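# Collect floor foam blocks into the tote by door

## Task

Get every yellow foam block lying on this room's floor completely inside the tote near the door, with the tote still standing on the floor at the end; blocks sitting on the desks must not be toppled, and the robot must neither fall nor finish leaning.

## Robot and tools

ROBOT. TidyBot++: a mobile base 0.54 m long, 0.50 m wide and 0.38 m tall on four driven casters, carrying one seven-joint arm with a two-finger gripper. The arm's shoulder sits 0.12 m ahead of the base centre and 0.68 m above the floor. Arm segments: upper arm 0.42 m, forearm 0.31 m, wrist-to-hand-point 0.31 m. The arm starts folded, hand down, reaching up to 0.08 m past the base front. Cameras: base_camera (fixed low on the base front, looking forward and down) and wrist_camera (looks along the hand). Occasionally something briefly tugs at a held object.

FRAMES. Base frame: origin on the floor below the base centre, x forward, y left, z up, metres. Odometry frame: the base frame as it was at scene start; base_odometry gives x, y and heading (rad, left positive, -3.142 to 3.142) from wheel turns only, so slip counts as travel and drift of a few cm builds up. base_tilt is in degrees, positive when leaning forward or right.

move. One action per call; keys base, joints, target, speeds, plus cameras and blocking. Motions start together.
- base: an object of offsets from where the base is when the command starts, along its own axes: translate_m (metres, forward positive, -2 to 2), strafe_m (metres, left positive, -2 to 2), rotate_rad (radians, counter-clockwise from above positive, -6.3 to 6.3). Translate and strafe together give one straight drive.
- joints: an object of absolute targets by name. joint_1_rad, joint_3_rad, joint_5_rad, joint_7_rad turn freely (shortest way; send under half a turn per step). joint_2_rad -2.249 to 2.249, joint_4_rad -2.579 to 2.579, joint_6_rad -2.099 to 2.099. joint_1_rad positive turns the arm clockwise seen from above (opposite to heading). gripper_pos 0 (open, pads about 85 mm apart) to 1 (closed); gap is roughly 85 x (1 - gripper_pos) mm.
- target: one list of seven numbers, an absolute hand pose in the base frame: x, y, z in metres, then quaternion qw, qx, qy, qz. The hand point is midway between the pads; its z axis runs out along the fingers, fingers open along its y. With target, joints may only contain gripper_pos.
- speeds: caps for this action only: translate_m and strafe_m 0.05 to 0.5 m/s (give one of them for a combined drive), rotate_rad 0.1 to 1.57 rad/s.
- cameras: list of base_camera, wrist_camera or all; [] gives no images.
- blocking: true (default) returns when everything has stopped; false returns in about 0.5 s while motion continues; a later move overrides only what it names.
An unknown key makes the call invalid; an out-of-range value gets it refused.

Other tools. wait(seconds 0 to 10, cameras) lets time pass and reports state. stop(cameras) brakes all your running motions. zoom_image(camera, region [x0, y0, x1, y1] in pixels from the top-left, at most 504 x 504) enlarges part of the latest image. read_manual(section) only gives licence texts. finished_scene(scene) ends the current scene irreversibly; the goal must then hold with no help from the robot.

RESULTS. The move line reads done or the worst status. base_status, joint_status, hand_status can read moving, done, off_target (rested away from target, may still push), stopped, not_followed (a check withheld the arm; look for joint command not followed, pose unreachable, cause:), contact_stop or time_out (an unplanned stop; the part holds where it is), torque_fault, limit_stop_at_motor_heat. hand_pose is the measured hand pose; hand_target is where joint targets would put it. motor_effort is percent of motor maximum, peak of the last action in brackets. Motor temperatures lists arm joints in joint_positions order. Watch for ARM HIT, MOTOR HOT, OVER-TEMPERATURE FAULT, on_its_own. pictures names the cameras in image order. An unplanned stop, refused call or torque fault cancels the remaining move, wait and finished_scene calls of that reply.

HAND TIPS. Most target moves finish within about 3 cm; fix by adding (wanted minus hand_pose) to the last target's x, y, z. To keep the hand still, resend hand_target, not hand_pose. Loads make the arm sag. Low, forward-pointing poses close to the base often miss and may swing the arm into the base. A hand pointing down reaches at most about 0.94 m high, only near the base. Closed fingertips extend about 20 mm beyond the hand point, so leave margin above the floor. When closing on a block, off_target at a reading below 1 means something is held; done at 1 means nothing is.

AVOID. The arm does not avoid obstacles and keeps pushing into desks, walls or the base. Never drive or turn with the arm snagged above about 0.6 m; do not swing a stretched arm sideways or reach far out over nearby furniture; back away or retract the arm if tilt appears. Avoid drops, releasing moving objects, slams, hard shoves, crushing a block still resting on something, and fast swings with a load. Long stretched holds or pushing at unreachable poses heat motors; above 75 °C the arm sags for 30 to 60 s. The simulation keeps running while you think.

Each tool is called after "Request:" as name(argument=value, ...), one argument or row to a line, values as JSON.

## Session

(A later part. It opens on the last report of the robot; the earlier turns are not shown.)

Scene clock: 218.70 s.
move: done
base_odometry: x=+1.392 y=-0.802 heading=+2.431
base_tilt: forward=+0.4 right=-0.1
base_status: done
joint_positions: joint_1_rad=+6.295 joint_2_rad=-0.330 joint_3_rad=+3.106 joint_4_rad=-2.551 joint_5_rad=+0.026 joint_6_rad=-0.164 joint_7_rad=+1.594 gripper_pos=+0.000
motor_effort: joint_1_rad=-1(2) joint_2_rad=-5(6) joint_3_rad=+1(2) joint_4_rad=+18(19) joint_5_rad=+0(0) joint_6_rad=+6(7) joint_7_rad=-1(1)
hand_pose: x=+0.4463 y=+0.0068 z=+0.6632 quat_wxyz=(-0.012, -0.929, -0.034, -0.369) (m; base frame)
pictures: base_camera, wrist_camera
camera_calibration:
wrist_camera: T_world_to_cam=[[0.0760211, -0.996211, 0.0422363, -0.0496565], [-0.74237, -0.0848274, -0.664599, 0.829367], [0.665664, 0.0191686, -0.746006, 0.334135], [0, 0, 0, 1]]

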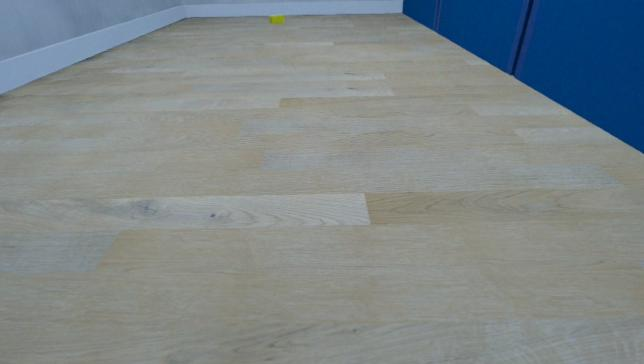

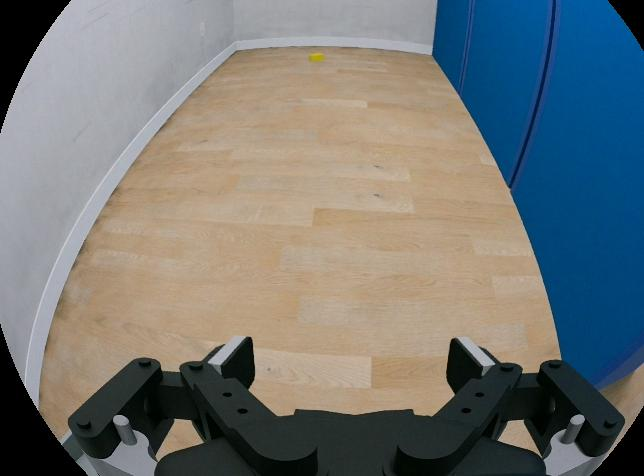

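Request:
move(
  base={"translate_m": 2.0, "strafe_m": 0.32},
)

Scene clock: 240.40 s.
move: done
base_odometry: x=-0.333 y=+0.260 heading=+2.432
base_tilt: forward=+0.4 right=-0.1
base_status: done
joint_positions: joint_1_rad=+6.295 joint_2_rad=-0.329 joint_3_rad=+3.106 joint_4_rad=-2.551 joint_5_rad=+0.026 joint_6_rad=-0.165 joint_7_rad=+1.594 gripper_pos=+0.000
motor_effort: joint_1_rad=+0(1) joint_2_rad=-6(7) joint_3_rad=+1(1) joint_4_rad=+18(19) joint_5_rad=+0(0) joint_6_rad=+7(7) joint_7_rad=+0(1)
hand_pose: x=+0.4460 y=+0.0068 z=+0.6627 quat_wxyz=(-0.012, -0.929, -0.034, -0.369) (m; base frame)
pictures: base_camera, wrist_camera
camera_calibration:
wrist_camera: T_world_to_cam=[[0.076073, -0.996213, 0.0421083, -0.0495678], [-0.743743, -0.0848204, -0.663062, 0.828396], [0.664123, 0.0191234, -0.747379, 0.335498], [0, 0, 0, 1]]

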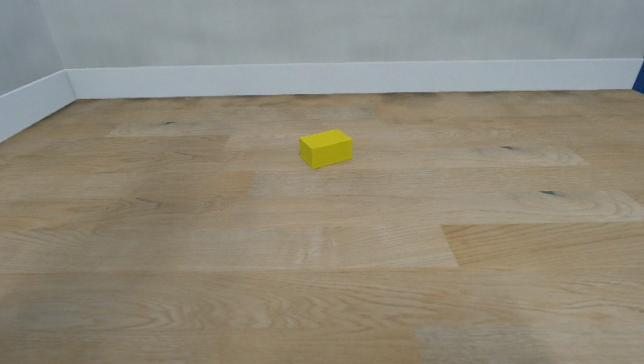

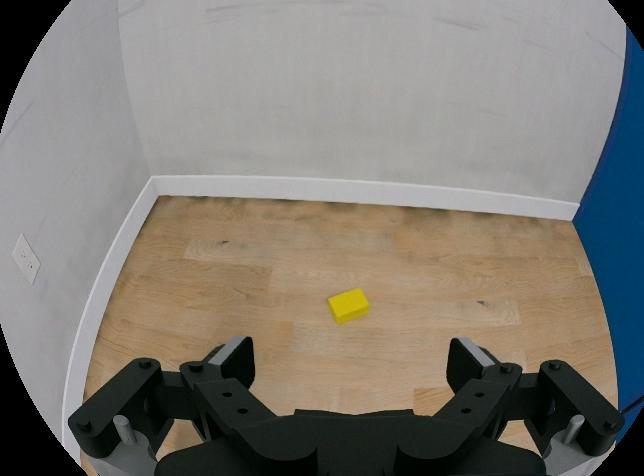

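Request:
move(
  base={"translate_m": 0.27},
  joints={"joint_6_rad": -0.91},
  cameras=[],
)

Request:
move(
  target=[0.5, 0.0, 0.35, 0, 0.848, -0.53, 0],
)

Scene clock: 262.03 s.
move: done
base_odometry: x=-0.538 y=+0.435 heading=+2.432
base_tilt: forward=+0.4 right=-0.1
base_status: done
joint_positions: joint_1_rad=+6.295 joint_2_rad=-0.327 joint_3_rad=+3.106 joint_4_rad=-2.548 joint_5_rad=+0.026 joint_6_rad=-0.876 joint_7_rad=+1.594 gripper_pos=+0.000
joint_status: all done
motor_effort: joint_1_rad=-1(1) joint_2_rad=-2(5) joint_3_rad=+1(1) joint_4_rad=+14(19) joint_5_rad=+0(1) joint_6_rad=+1(7) joint_7_rad=-1(1)
hand_pose: x=+0.2479 y=-0.0033 z=+0.5790 quat_wxyz=(-0.016, -0.999, -0.030, -0.023) (m; base frame)
pictures: none

Scene clock: 264.47 s.
move: off_target
base_odometry: x=-0.538 y=+0.435 heading=+2.432
base_tilt: forward=+0.5 right=-0.1
joint_positions: joint_1_rad=+6.176 joint_2_rad=+0.835 joint_3_rad=+3.304 joint_4_rad=-2.110 joint_5_rad=-0.472 joint_6_rad=-0.305 joint_7_rad=+1.044 gripper_pos=+0.000
motor_effort: joint_1_rad=-1(1) joint_2_rad=-33(34) joint_3_rad=+2(2) joint_4_rad=+3(15) joint_5_rad=+0(1) joint_6_rad=+0(1) joint_7_rad=+0(1)
hand_pose: x=+0.4721 y=+0.0029 z=+0.3465 quat_wxyz=(-0.009, -0.879, +0.475, +0.035) (m; base frame)
hand_target: x=+0.5000 y=+0.0000 z=+0.3500 quat_wxyz=(+0.000, -0.848, +0.530, +0.000) (m; base frame)
hand_status: off_target (0.028 m and 8.3 deg from the pose sent, 0.341 m and 67.6 deg at the start)
pictures: base_camera, wrist_camera
camera_calibration:
wrist_camera: T_world_to_cam=[[-0.829251, -0.558122, 0.0290262, 0.388527], [-0.554641, 0.828238, 0.0799718, 0.288495], [-0.0686746, 0.0502175, -0.996374, 0.514023], [0, 0, 0, 1]]

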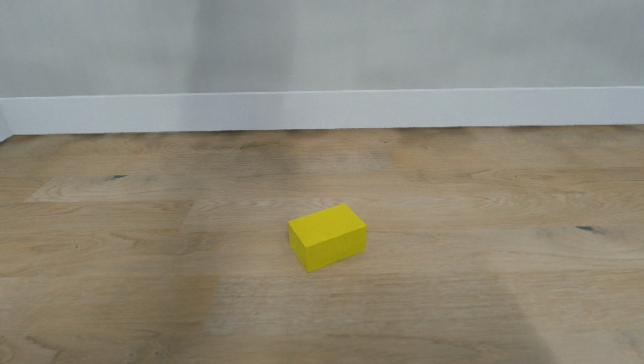

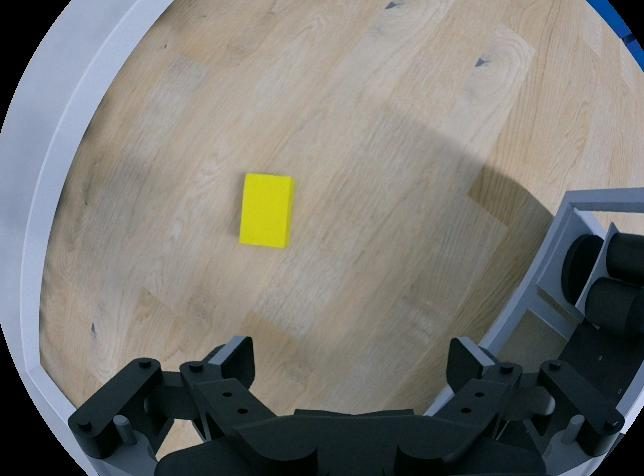

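Request:
move(
  target=[0.605, 0.003, 0.16, 0, 0.824, -0.566, 0],
)

Scene clock: 285.70 s.
move: off_target
base_odometry: x=-0.538 y=+0.435 heading=+2.432
base_tilt: forward=+0.5 right=-0.1
joint_positions: joint_1_rad=+6.175 joint_2_rad=+1.362 joint_3_rad=+3.305 joint_4_rad=-1.578 joint_5_rad=-0.523 joint_6_rad=-0.301 joint_7_rad=+0.935 gripper_pos=+0.000
motor_effort: joint_1_rad=-1(1) joint_2_rad=-42(44) joint_3_rad=+3(3) joint_4_rad=+4(4) joint_5_rad=+0(1) joint_6_rad=+0(1) joint_7_rad=-1(1)
hand_pose: x=+0.5780 y=-0.0031 z=+0.1524 quat_wxyz=(-0.021, -0.859, +0.511, +0.021) (m; base frame)
hand_target: x=+0.6050 y=+0.0030 z=+0.1600 quat_wxyz=(+0.000, -0.824, +0.566, +0.000) (m; base frame)
hand_status: off_target (0.029 m and 8.2 deg from the pose sent, 0.229 m and 12.9 deg at the start)
pictures: base_camera, wrist_camera
camera_calibration:
wrist_camera: T_world_to_cam=[[-0.872622, -0.486935, 0.0377505, 0.502625], [-0.485447, 0.87324, 0.042343, 0.333533], [-0.0535835, 0.0186235, -0.99839, 0.319763], [0, 0, 0, 1]]

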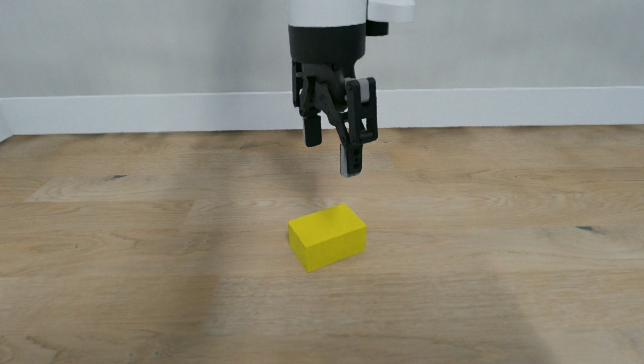

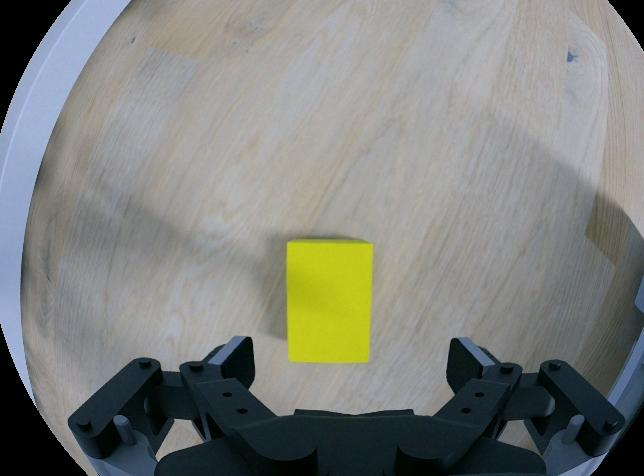

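Request:
move(
  target=[0.617, 0.009, 0.09, 0, 0.824, -0.566, 0],
  cameras=["wrist_camera"],
)

Scene clock: 297.37 s.
move: off_target
base_odometry: x=-0.538 y=+0.435 heading=+2.432
base_tilt: forward=+0.5 right=-0.1
joint_positions: joint_1_rad=+6.175 joint_2_rad=+1.537 joint_3_rad=+3.305 joint_4_rad=-1.399 joint_5_rad=-0.524 joint_6_rad=-0.301 joint_7_rad=+0.895 gripper_pos=+0.000
motor_effort: joint_1_rad=-1(1) joint_2_rad=-43(46) joint_3_rad=+2(3) joint_4_rad=+3(4) joint_5_rad=+0(0) joint_6_rad=+0(0) joint_7_rad=+0(1)
hand_pose: x=+0.5894 y=-0.0026 z=+0.0797 quat_wxyz=(-0.022, -0.856, +0.516, +0.018) (m; base frame)
hand_target: x=+0.6170 y=+0.0090 z=+0.0900 quat_wxyz=(+0.000, -0.824, +0.566, +0.000) (m; base frame)
hand_status: off_target (0.032 m and 7.5 deg from the pose sent, 0.075 m and 8.2 deg at the start)
pictures: wrist_camera
camera_calibration:
wrist_camera: T_world_to_cam=[[-0.87838, -0.476478, 0.0376528, 0.518896], [-0.475304, 0.879077, 0.0361874, 0.336268], [-0.0503422, 0.0138898, -0.998635, 0.245881], [0, 0, 0, 1]]

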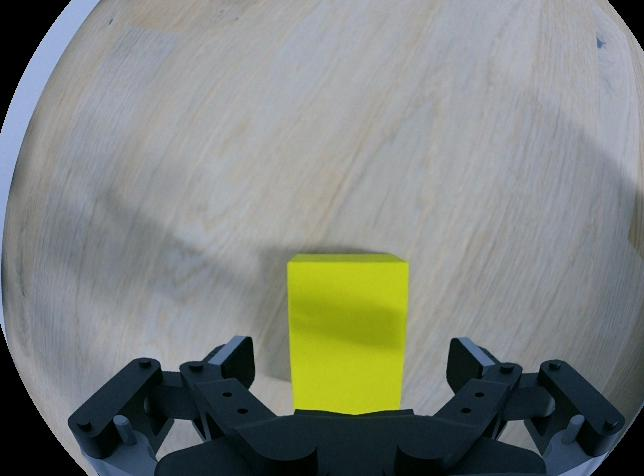

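Request:
move(
  target=[0.617, 0.012, 0.043, 0, 0.824, -0.566, 0],
)

Scene clock: 302.67 s.
move: off_target
base_odometry: x=-0.538 y=+0.435 heading=+2.432
base_tilt: forward=+0.5 right=-0.1
joint_positions: joint_1_rad=+6.175 joint_2_rad=+1.637 joint_3_rad=+3.304 joint_4_rad=-1.289 joint_5_rad=-0.524 joint_6_rad=-0.301 joint_7_rad=+0.875 gripper_pos=+0.000
motor_effort: joint_1_rad=-1(3) joint_2_rad=-43(44) joint_3_rad=+3(3) joint_4_rad=+3(6) joint_5_rad=+0(2) joint_6_rad=+0(2) joint_7_rad=-1(1)
hand_pose: x=+0.5945 y=-0.0010 z=+0.0380 quat_wxyz=(-0.020, -0.855, +0.518, +0.015) (m; base frame)
hand_target: x=+0.6170 y=+0.0120 z=+0.0430 quat_wxyz=(+0.000, -0.824, +0.566, +0.000) (m; base frame)
hand_status: off_target (0.026 m and 7.2 deg from the pose sent, 0.048 m and 7.5 deg at the start)
pictures: base_camera, wrist_camera
camera_calibration:
wrist_camera: T_world_to_cam=[[-0.879945, -0.474135, 0.0298772, 0.526962], [-0.473251, 0.880337, 0.0322398, 0.33769], [-0.041588, 0.0142298, -0.999034, 0.199246], [0, 0, 0, 1]]

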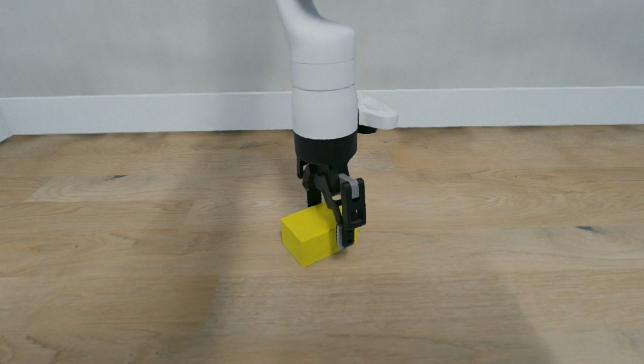

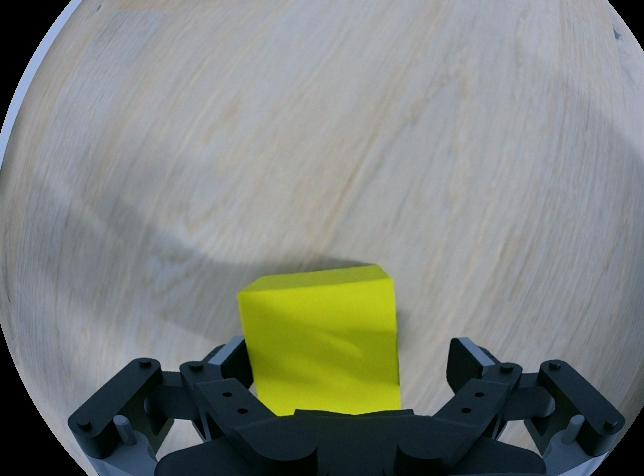

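Request:
move(
  joints={"gripper_pos": 0.6},
)

Scene clock: 312.20 s.
move: off_target
base_odometry: x=-0.538 y=+0.435 heading=+2.432
base_tilt: forward=+0.4 right=-0.1
joint_positions: joint_1_rad=+6.175 joint_2_rad=+1.634 joint_3_rad=+3.304 joint_4_rad=-1.287 joint_5_rad=-0.524 joint_6_rad=-0.304 joint_7_rad=+0.874 gripper_pos=+0.405
joint_status: gripper_pos off_target (ended at +0.405, target +0.600)
motor_effort: joint_1_rad=-1(4) joint_2_rad=-41(43) joint_3_rad=+1(3) joint_4_rad=+7(12) joint_5_rad=+0(2) joint_6_rad=+3(6) joint_7_rad=-1(1)
hand_pose: x=+0.5970 y=-0.0003 z=+0.0395 quat_wxyz=(-0.019, -0.855, +0.518, +0.014) (m; base frame)
pictures: base_camera, wrist_camera
camera_calibration:
wrist_camera: T_world_to_cam=[[-0.880132, -0.473982, 0.0266185, 0.52973], [-0.473148, 0.880393, 0.0322268, 0.338194], [-0.0387097, 0.0157693, -0.999126, 0.199154], [0, 0, 0, 1]]

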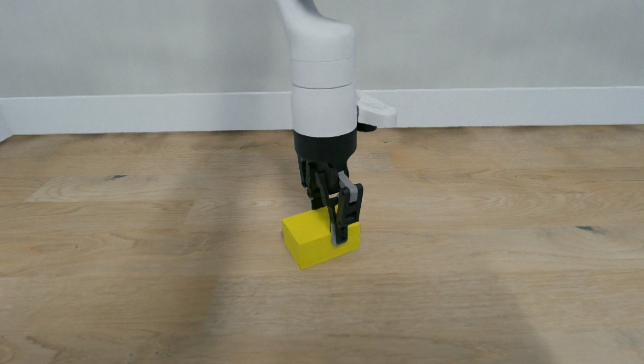

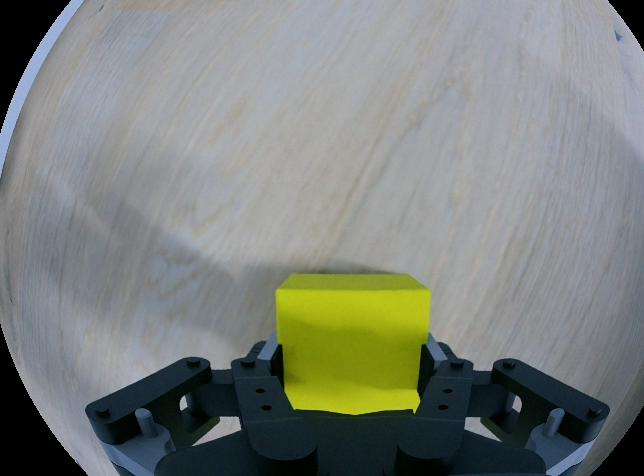

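Request:
move(
  target=[0.55, 0.0, 0.2, 0, 0.824, -0.566, 0],
  joints={"gripper_pos": 0.8},
  cameras=[],
)

Request:
move(
  target=[0.42, 0.0, 0.48, 0, 0.824, -0.566, 0],
  joints={"gripper_pos": 0.9},
)

Scene clock: 324.90 s.
move: off_target
base_odometry: x=-0.538 y=+0.435 heading=+2.432
base_tilt: forward=+0.5 right=-0.1
joint_positions: joint_1_rad=+6.210 joint_2_rad=+1.256 joint_3_rad=+3.242 joint_4_rad=-1.790 joint_5_rad=-0.562 joint_6_rad=-0.171 joint_7_rad=+0.880 gripper_pos=+0.405
joint_status: gripper_pos off_target (ended at +0.405, target +0.800)
motor_effort: joint_1_rad=-1(2) joint_2_rad=-39(45) joint_3_rad=+1(3) joint_4_rad=+2(7) joint_5_rad=+0(1) joint_6_rad=+0(3) joint_7_rad=-1(1)
hand_pose: x=+0.5356 y=-0.0001 z=+0.1885 quat_wxyz=(-0.016, -0.823, +0.568, +0.017) (m; base frame)
hand_target: x=+0.5500 y=+0.0000 z=+0.2000 quat_wxyz=(+0.000, -0.824, +0.566, +0.000) (m; base frame)
hand_status: off_target (0.018 m and 2.7 deg from the pose sent, 0.167 m and 7.1 deg at the start)
pictures: none

Scene clock: 327.00 s.
move: off_target
base_odometry: x=-0.538 y=+0.435 heading=+2.432
base_tilt: forward=+0.5 right=-0.1
joint_positions: joint_1_rad=+6.038 joint_2_rad=+0.415 joint_3_rad=+3.466 joint_4_rad=-2.280 joint_5_rad=-0.334 joint_6_rad=-0.451 joint_7_rad=+0.746 gripper_pos=+0.405
joint_status: gripper_pos off_target (ended at +0.405, target +0.900)
motor_effort: joint_1_rad=+0(2) joint_2_rad=-24(41) joint_3_rad=+2(3) joint_4_rad=+8(9) joint_5_rad=+0(0) joint_6_rad=+1(1) joint_7_rad=-1(1)
hand_pose: x=+0.4380 y=+0.0032 z=+0.4758 quat_wxyz=(+0.016, -0.832, +0.555, -0.012) (m; base frame)
hand_target: x=+0.4200 y=+0.0000 z=+0.4800 quat_wxyz=(+0.000, -0.824, +0.566, +0.000) (m; base frame)
hand_status: off_target (0.019 m and 2.8 deg from the pose sent, 0.314 m and 2.7 deg at the start)
pictures: base_camera, wrist_camera
camera_calibration:
wrist_camera: T_world_to_cam=[[-0.91676, -0.395085, -0.0588112, 0.436284], [-0.396967, 0.917512, 0.0242843, 0.216085], [0.0443656, 0.045609, -0.997974, 0.591778], [0, 0, 0, 1]]

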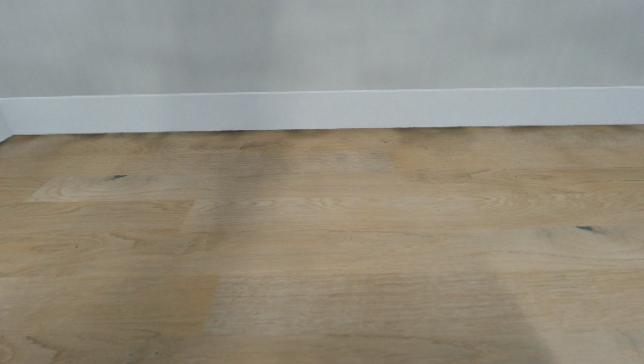

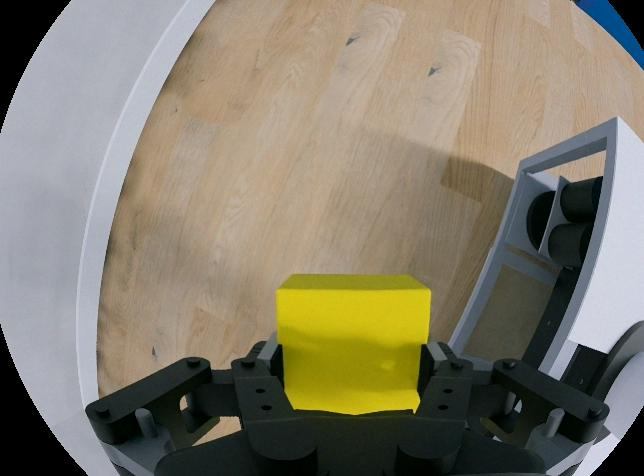

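Request:
move(
  base={"translate_m": -0.4},
  cameras=["base_camera"],
)

Request:
move(
  base={"translate_m": -1.0, "strafe_m": 0.36, "rotate_rad": 3.141},
  speeds={"rotate_rad": 0.8},
)

Scene clock: 341.70 s.
move: done
base_odometry: x=-0.234 y=+0.175 heading=+2.433
base_tilt: forward=+0.4 right=-0.1
base_status: done
joint_positions: joint_1_rad=+6.034 joint_2_rad=+0.406 joint_3_rad=+3.469 joint_4_rad=-2.296 joint_5_rad=-0.329 joint_6_rad=-0.464 joint_7_rad=+0.744 gripper_pos=+0.405
motor_effort: joint_1_rad=-1(4) joint_2_rad=-23(26) joint_3_rad=+2(4) joint_4_rad=+8(10) joint_5_rad=+0(1) joint_6_rad=+1(1) joint_7_rad=+0(1)
hand_pose: x=+0.4267 y=+0.0047 z=+0.4762 quat_wxyz=(+0.012, -0.832, +0.554, -0.003) (m; base frame)
pictures: base_camera

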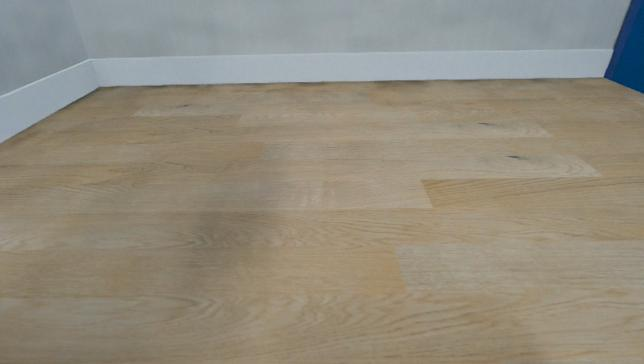

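Scene clock: 346.83 s.
move: done
base_odometry: x=+0.291 y=-0.749 heading=-0.710
base_tilt: forward=+0.4 right=-0.1
base_status: done
joint_positions: joint_1_rad=+6.027 joint_2_rad=+0.413 joint_3_rad=+3.493 joint_4_rad=-2.288 joint_5_rad=-0.300 joint_6_rad=-0.493 joint_7_rad=+0.691 gripper_pos=+0.407
motor_effort: joint_1_rad=+0(18) joint_2_rad=-24(28) joint_3_rad=+2(14) joint_4_rad=+8(40) joint_5_rad=+0(6) joint_6_rad=+0(12) joint_7_rad=-1(6)
hand_pose: x=+0.4206 y=-0.0033 z=+0.4757 quat_wxyz=(-0.002, -0.821, +0.571, +0.005) (m; base frame)
pictures: base_camera, wrist_camera
camera_calibration:
wrist_camera: T_world_to_cam=[[-0.932975, -0.359783, -0.0106776, 0.401834], [-0.359936, 0.932397, 0.0328862, 0.195519], [-0.00187614, 0.0345252, -0.999402, 0.61287], [0, 0, 0, 1]]

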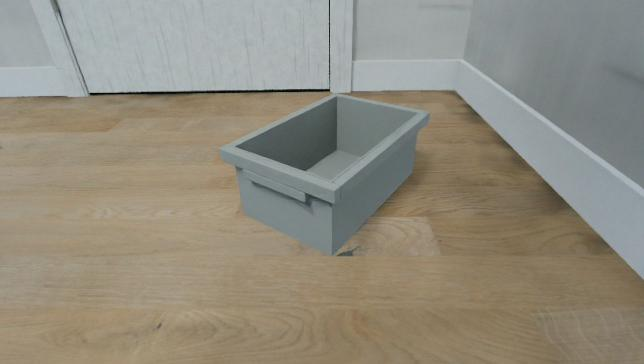

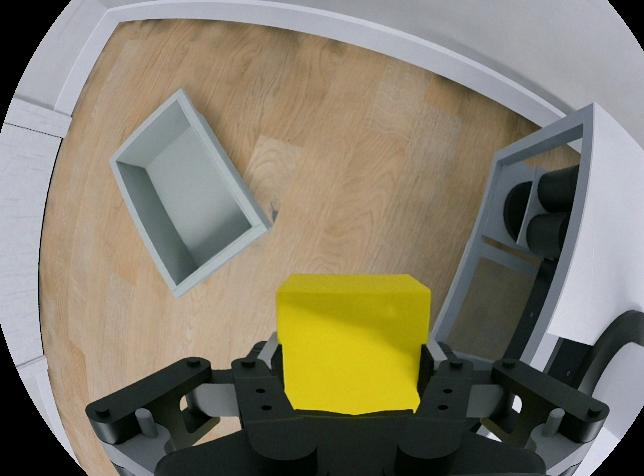

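Request:
move(
  base={"translate_m": 0.12},
  cameras=[],
)

Request:
move(
  target=[0.59, 0.0, 0.36, 0, 0.459, -0.889, 0],
  joints={"gripper_pos": 0.9},
)

Scene clock: 370.13 s.
move: done
base_odometry: x=+0.382 y=-0.827 heading=-0.708
base_tilt: forward=+0.5 right=-0.1
base_status: done
joint_positions: joint_1_rad=+6.027 joint_2_rad=+0.411 joint_3_rad=+3.493 joint_4_rad=-2.289 joint_5_rad=-0.300 joint_6_rad=-0.493 joint_7_rad=+0.691 gripper_pos=+0.407
motor_effort: joint_1_rad=-1(2) joint_2_rad=-23(26) joint_3_rad=+2(2) joint_4_rad=+8(10) joint_5_rad=+0(0) joint_6_rad=+0(2) joint_7_rad=-1(1)
hand_pose: x=+0.4206 y=-0.0031 z=+0.4763 quat_wxyz=(-0.001, -0.821, +0.571, +0.004) (m; base frame)
pictures: none

Scene clock: 372.23 s.
move: off_target
base_odometry: x=+0.382 y=-0.827 heading=-0.708
base_tilt: forward=+0.5 right=-0.1
joint_positions: joint_1_rad=+6.008 joint_2_rad=+0.933 joint_3_rad=+3.583 joint_4_rad=-1.809 joint_5_rad=-0.626 joint_6_rad=-0.559 joint_7_rad=+0.050 gripper_pos=+0.407
joint_status: gripper_pos off_target (ended at +0.407, target +0.900)
motor_effort: joint_1_rad=-1(2) joint_2_rad=-38(39) joint_3_rad=+6(6) joint_4_rad=+7(9) joint_5_rad=+0(1) joint_6_rad=+0(1) joint_7_rad=+0(1)
hand_pose: x=+0.5777 y=-0.0150 z=+0.3506 quat_wxyz=(-0.018, -0.508, +0.861, -0.010) (m; base frame)
hand_target: x=+0.5900 y=+0.0000 z=+0.3600 quat_wxyz=(+0.000, -0.459, +0.889, +0.000) (m; base frame)
hand_status: off_target (0.022 m and 6.8 deg from the pose sent, 0.205 m and 55.8 deg at the start)
pictures: base_camera, wrist_camera
camera_calibration:
wrist_camera: T_world_to_cam=[[-0.880984, 0.472803, -0.0180279, 0.527836], [0.473045, 0.880944, -0.0128615, -0.1988], [0.00980063, -0.0198588, -0.999755, 0.481109], [0, 0, 0, 1]]

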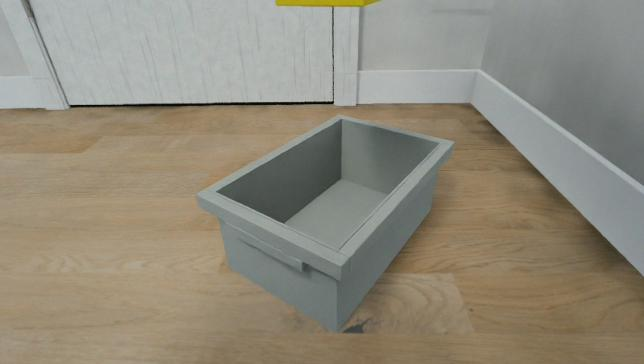

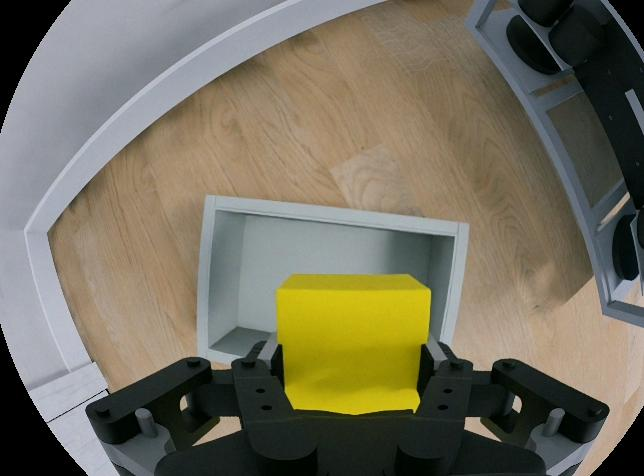

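Request:
move(
  target=[0.625, 0.0, 0.24, 0, 0.407, -0.914, 0],
  joints={"gripper_pos": 0.9},
)

Scene clock: 385.33 s.
move: off_target
base_odometry: x=+0.382 y=-0.827 heading=-0.708
base_tilt: forward=+0.5 right=-0.1
joint_positions: joint_1_rad=+6.028 joint_2_rad=+1.230 joint_3_rad=+3.545 joint_4_rad=-1.612 joint_5_rad=-0.761 joint_6_rad=-0.543 joint_7_rad=+0.000 gripper_pos=+0.407
joint_status: gripper_pos off_target (ended at +0.407, target +0.900)
motor_effort: joint_1_rad=+0(1) joint_2_rad=-42(45) joint_3_rad=+6(7) joint_4_rad=+5(8) joint_5_rad=+0(1) joint_6_rad=+0(1) joint_7_rad=-1(1)
hand_pose: x=+0.5928 y=-0.0046 z=+0.2307 quat_wxyz=(-0.040, -0.465, +0.884, +0.008) (m; base frame)
hand_target: x=+0.6250 y=+0.0000 z=+0.2400 quat_wxyz=(+0.000, -0.407, +0.914, +0.000) (m; base frame)
hand_status: off_target (0.034 m and 8.8 deg from the pose sent, 0.121 m and 13.2 deg at the start)
pictures: base_camera, wrist_camera
camera_calibration:
wrist_camera: T_world_to_cam=[[-0.830217, 0.556462, 0.0330179, 0.492574], [0.555454, 0.830802, -0.0351954, -0.260646], [-0.0470162, -0.0108798, -0.998835, 0.394769], [0, 0, 0, 1]]

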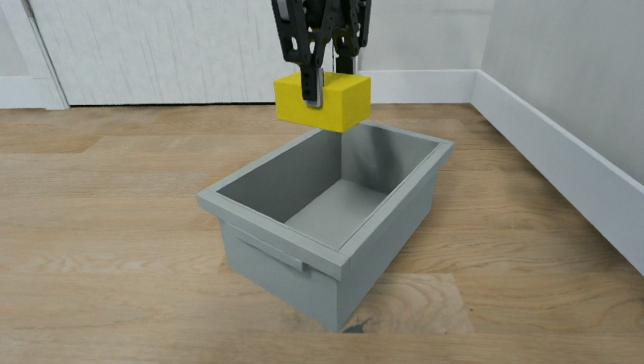

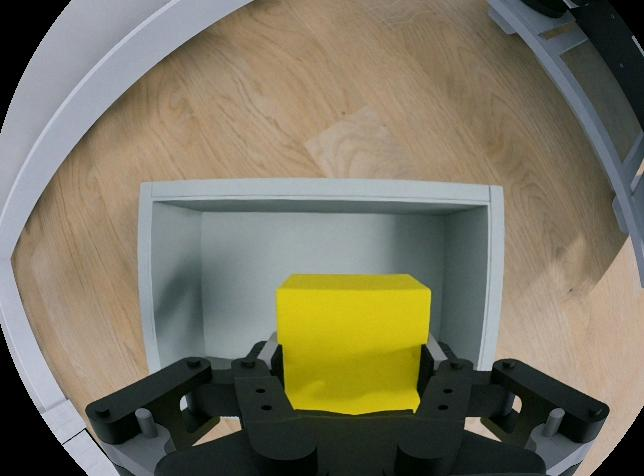

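Request:
move(
  target=[0.642, -0.006, 0.14, 0, 0.407, -0.914, 0],
  joints={"gripper_pos": 0.8},
)

Scene clock: 409.23 s.
move: off_target
base_odometry: x=+0.382 y=-0.827 heading=-0.708
base_tilt: forward=+0.4 right=-0.1
joint_positions: joint_1_rad=+6.082 joint_2_rad=+1.463 joint_3_rad=+3.495 joint_4_rad=-1.406 joint_5_rad=-0.776 joint_6_rad=-0.496 joint_7_rad=-0.018 gripper_pos=+0.407
joint_status: gripper_pos off_target (ended at +0.407, target +0.800)
motor_effort: joint_1_rad=+0(1) joint_2_rad=-44(47) joint_3_rad=+6(6) joint_4_rad=+4(6) joint_5_rad=+0(1) joint_6_rad=+0(1) joint_7_rad=-1(1)
hand_pose: x=+0.6071 y=-0.0120 z=+0.1291 quat_wxyz=(-0.041, -0.467, +0.884, +0.008) (m; base frame)
hand_target: x=+0.6420 y=-0.0060 z=+0.1400 quat_wxyz=(+0.000, -0.407, +0.914, +0.000) (m; base frame)
hand_status: off_target (0.037 m and 9.0 deg from the pose sent, 0.103 m and 8.8 deg at the start)
pictures: base_camera, wrist_camera
camera_calibration:
wrist_camera: T_world_to_cam=[[-0.831828, 0.553966, 0.0344178, 0.512681], [0.552857, 0.832457, -0.0369287, -0.264116], [-0.0491086, -0.0116902, -0.998725, 0.295105], [0, 0, 0, 1]]

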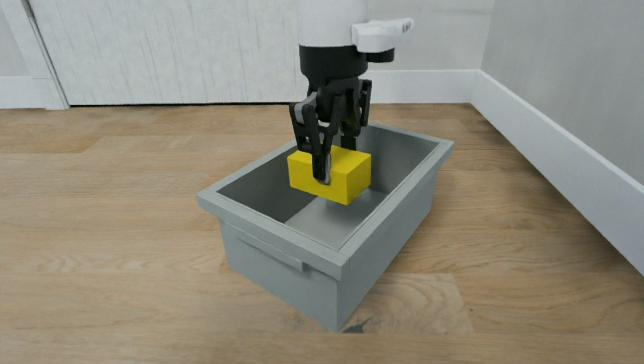

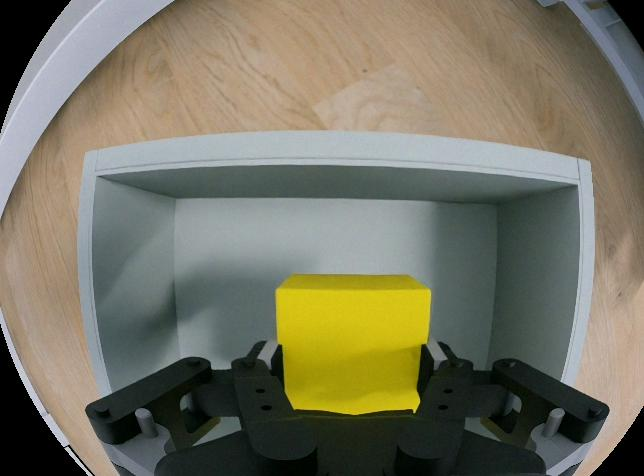

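Request:
move(
  target=[0.642, -0.01, 0.066, 0, 0.407, -0.914, 0],
  joints={"gripper_pos": 0.7},
)

Scene clock: 429.90 s.
move: off_target
base_odometry: x=+0.382 y=-0.827 heading=-0.708
base_tilt: forward=+0.4 right=-0.1
joint_positions: joint_1_rad=+6.110 joint_2_rad=+1.631 joint_3_rad=+3.474 joint_4_rad=-1.248 joint_5_rad=-0.778 joint_6_rad=-0.467 joint_7_rad=-0.040 gripper_pos=+0.407
joint_status: gripper_pos off_target (ended at +0.407, target +0.700)
motor_effort: joint_1_rad=-1(1) joint_2_rad=-44(48) joint_3_rad=+5(6) joint_4_rad=+4(5) joint_5_rad=+0(1) joint_6_rad=+0(1) joint_7_rad=-1(1)
hand_pose: x=+0.6067 y=-0.0158 z=+0.0549 quat_wxyz=(-0.040, -0.468, +0.883, +0.008) (m; base frame)
hand_target: x=+0.6420 y=-0.0100 z=+0.0660 quat_wxyz=(+0.000, -0.407, +0.914, +0.000) (m; base frame)
hand_status: off_target (0.037 m and 9.2 deg from the pose sent, 0.072 m and 9.0 deg at the start)
pictures: base_camera, wrist_camera
camera_calibration:
wrist_camera: T_world_to_cam=[[-0.834175, 0.550558, 0.0322045, 0.518538], [0.549543, 0.834712, -0.0354617, -0.261528], [-0.0464052, -0.0118835, -0.998852, 0.219343], [0, 0, 0, 1]]

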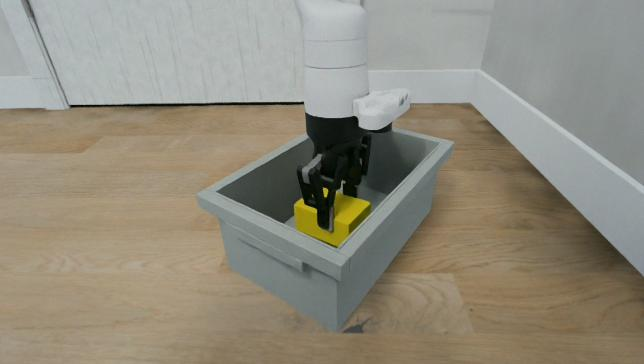

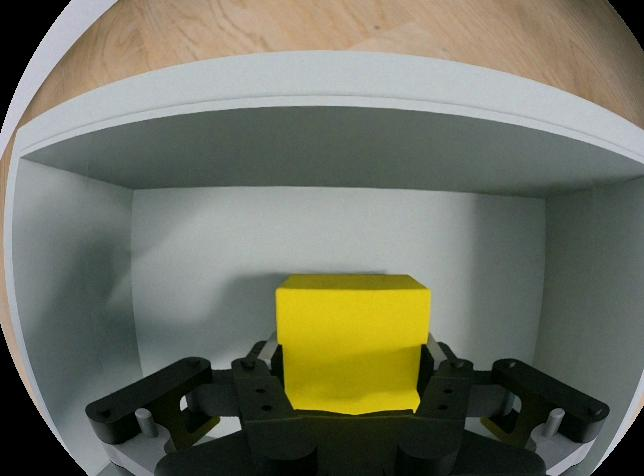

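Slightly lower, then release.

Request:
move(
  target=[0.642, -0.01, 0.054, 0, 0.407, -0.914, 0],
  joints={"gripper_pos": 0.6},
  cameras=[],
)

Request:
move(
  joints={"gripper_pos": 0.15},
  cameras=["wrist_camera"],
)

Request:
move(
  target=[0.625, -0.006, 0.26, 0, 0.407, -0.914, 0],
)

Scene clock: 442.60 s.
move: off_target
base_odometry: x=+0.382 y=-0.827 heading=-0.708
base_tilt: forward=+0.5 right=-0.1
joint_positions: joint_1_rad=+6.113 joint_2_rad=+1.647 joint_3_rad=+3.471 joint_4_rad=-1.215 joint_5_rad=-0.778 joint_6_rad=-0.465 joint_7_rad=-0.053 gripper_pos=+0.407
joint_status: gripper_pos off_target (ended at +0.407, target +0.600)
motor_effort: joint_1_rad=+0(1) joint_2_rad=-45(45) joint_3_rad=+5(5) joint_4_rad=+4(5) joint_5_rad=+0(1) joint_6_rad=+0(1) joint_7_rad=-1(1)
hand_pose: x=+0.6160 y=-0.0138 z=+0.0485 quat_wxyz=(-0.032, -0.466, +0.884, +0.005) (m; base frame)
hand_target: x=+0.6420 y=-0.0100 z=+0.0540 quat_wxyz=(+0.000, -0.407, +0.914, +0.000) (m; base frame)
hand_status: off_target (0.027 m and 8.4 deg from the pose sent, 0.036 m and 9.2 deg at the start)
pictures: none

Scene clock: 443.40 s.
move: done
base_odometry: x=+0.382 y=-0.827 heading=-0.708
base_tilt: forward=+0.5 right=-0.1
joint_positions: joint_1_rad=+6.113 joint_2_rad=+1.647 joint_3_rad=+3.471 joint_4_rad=-1.215 joint_5_rad=-0.778 joint_6_rad=-0.465 joint_7_rad=-0.053 gripper_pos=+0.150
joint_status: all done
motor_effort: joint_1_rad=-1(1) joint_2_rad=-44(45) joint_3_rad=+5(5) joint_4_rad=+4(5) joint_5_rad=+0(0) joint_6_rad=+0(0) joint_7_rad=-1(1)
hand_pose: x=+0.6160 y=-0.0138 z=+0.0485 quat_wxyz=(-0.032, -0.466, +0.884, +0.005) (m; base frame)
pictures: wrist_camera
camera_calibration:
wrist_camera: T_world_to_cam=[[-0.831552, 0.555062, 0.0206691, 0.524347], [0.554618, 0.831768, -0.0236819, -0.272299], [-0.0303368, -0.00822922, -0.999506, 0.203635], [0, 0, 0, 1]]

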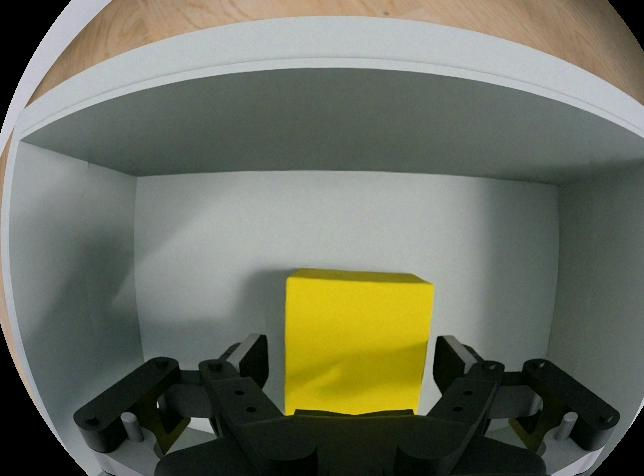

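Scene clock: 445.10 s.
move: off_target
base_odometry: x=+0.382 y=-0.827 heading=-0.708
base_tilt: forward=+0.5 right=-0.1
joint_positions: joint_1_rad=+6.065 joint_2_rad=+1.192 joint_3_rad=+3.529 joint_4_rad=-1.595 joint_5_rad=-0.778 joint_6_rad=-0.499 joint_7_rad=-0.053 gripper_pos=+0.150
motor_effort: joint_1_rad=+0(2) joint_2_rad=-43(47) joint_3_rad=+6(6) joint_4_rad=+6(7) joint_5_rad=+0(0) joint_6_rad=+0(1) joint_7_rad=+0(1)
hand_pose: x=+0.6305 y=-0.0139 z=+0.2486 quat_wxyz=(+0.002, -0.424, +0.905, -0.010) (m; base frame)
hand_target: x=+0.6250 y=-0.0060 z=+0.2600 quat_wxyz=(+0.000, -0.407, +0.914, +0.000) (m; base frame)
hand_status: off_target (0.015 m and 2.5 deg from the pose sent, 0.212 m and 8.4 deg at the start)
pictures: base_camera, wrist_camera
camera_calibration:
wrist_camera: T_world_to_cam=[[-0.775593, 0.630032, -0.0389235, 0.512903], [0.629639, 0.776541, 0.0231934, -0.335278], [0.0448383, -0.00651916, -0.998973, 0.356553], [0, 0, 0, 1]]

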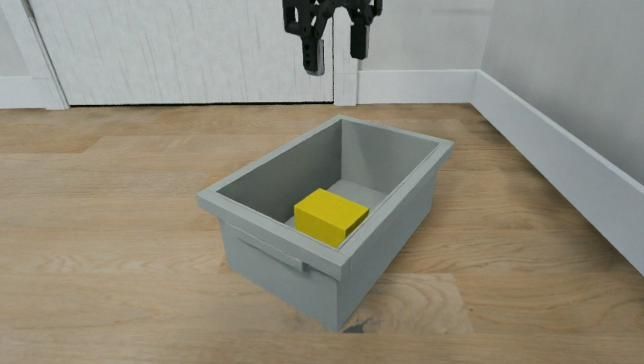

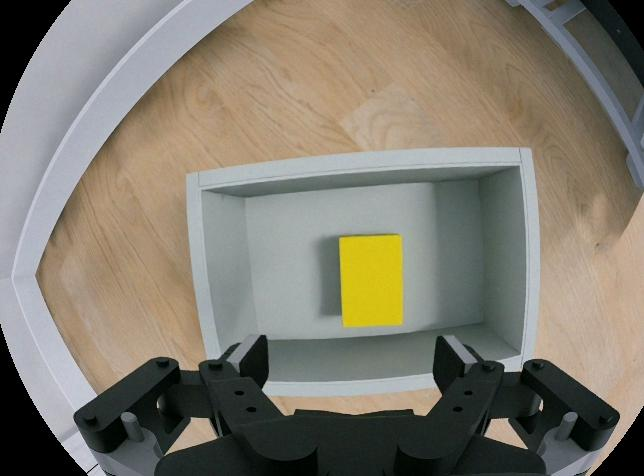

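Request:
finished_scene(
  scene=2,
)

The scene is finished: the task was done.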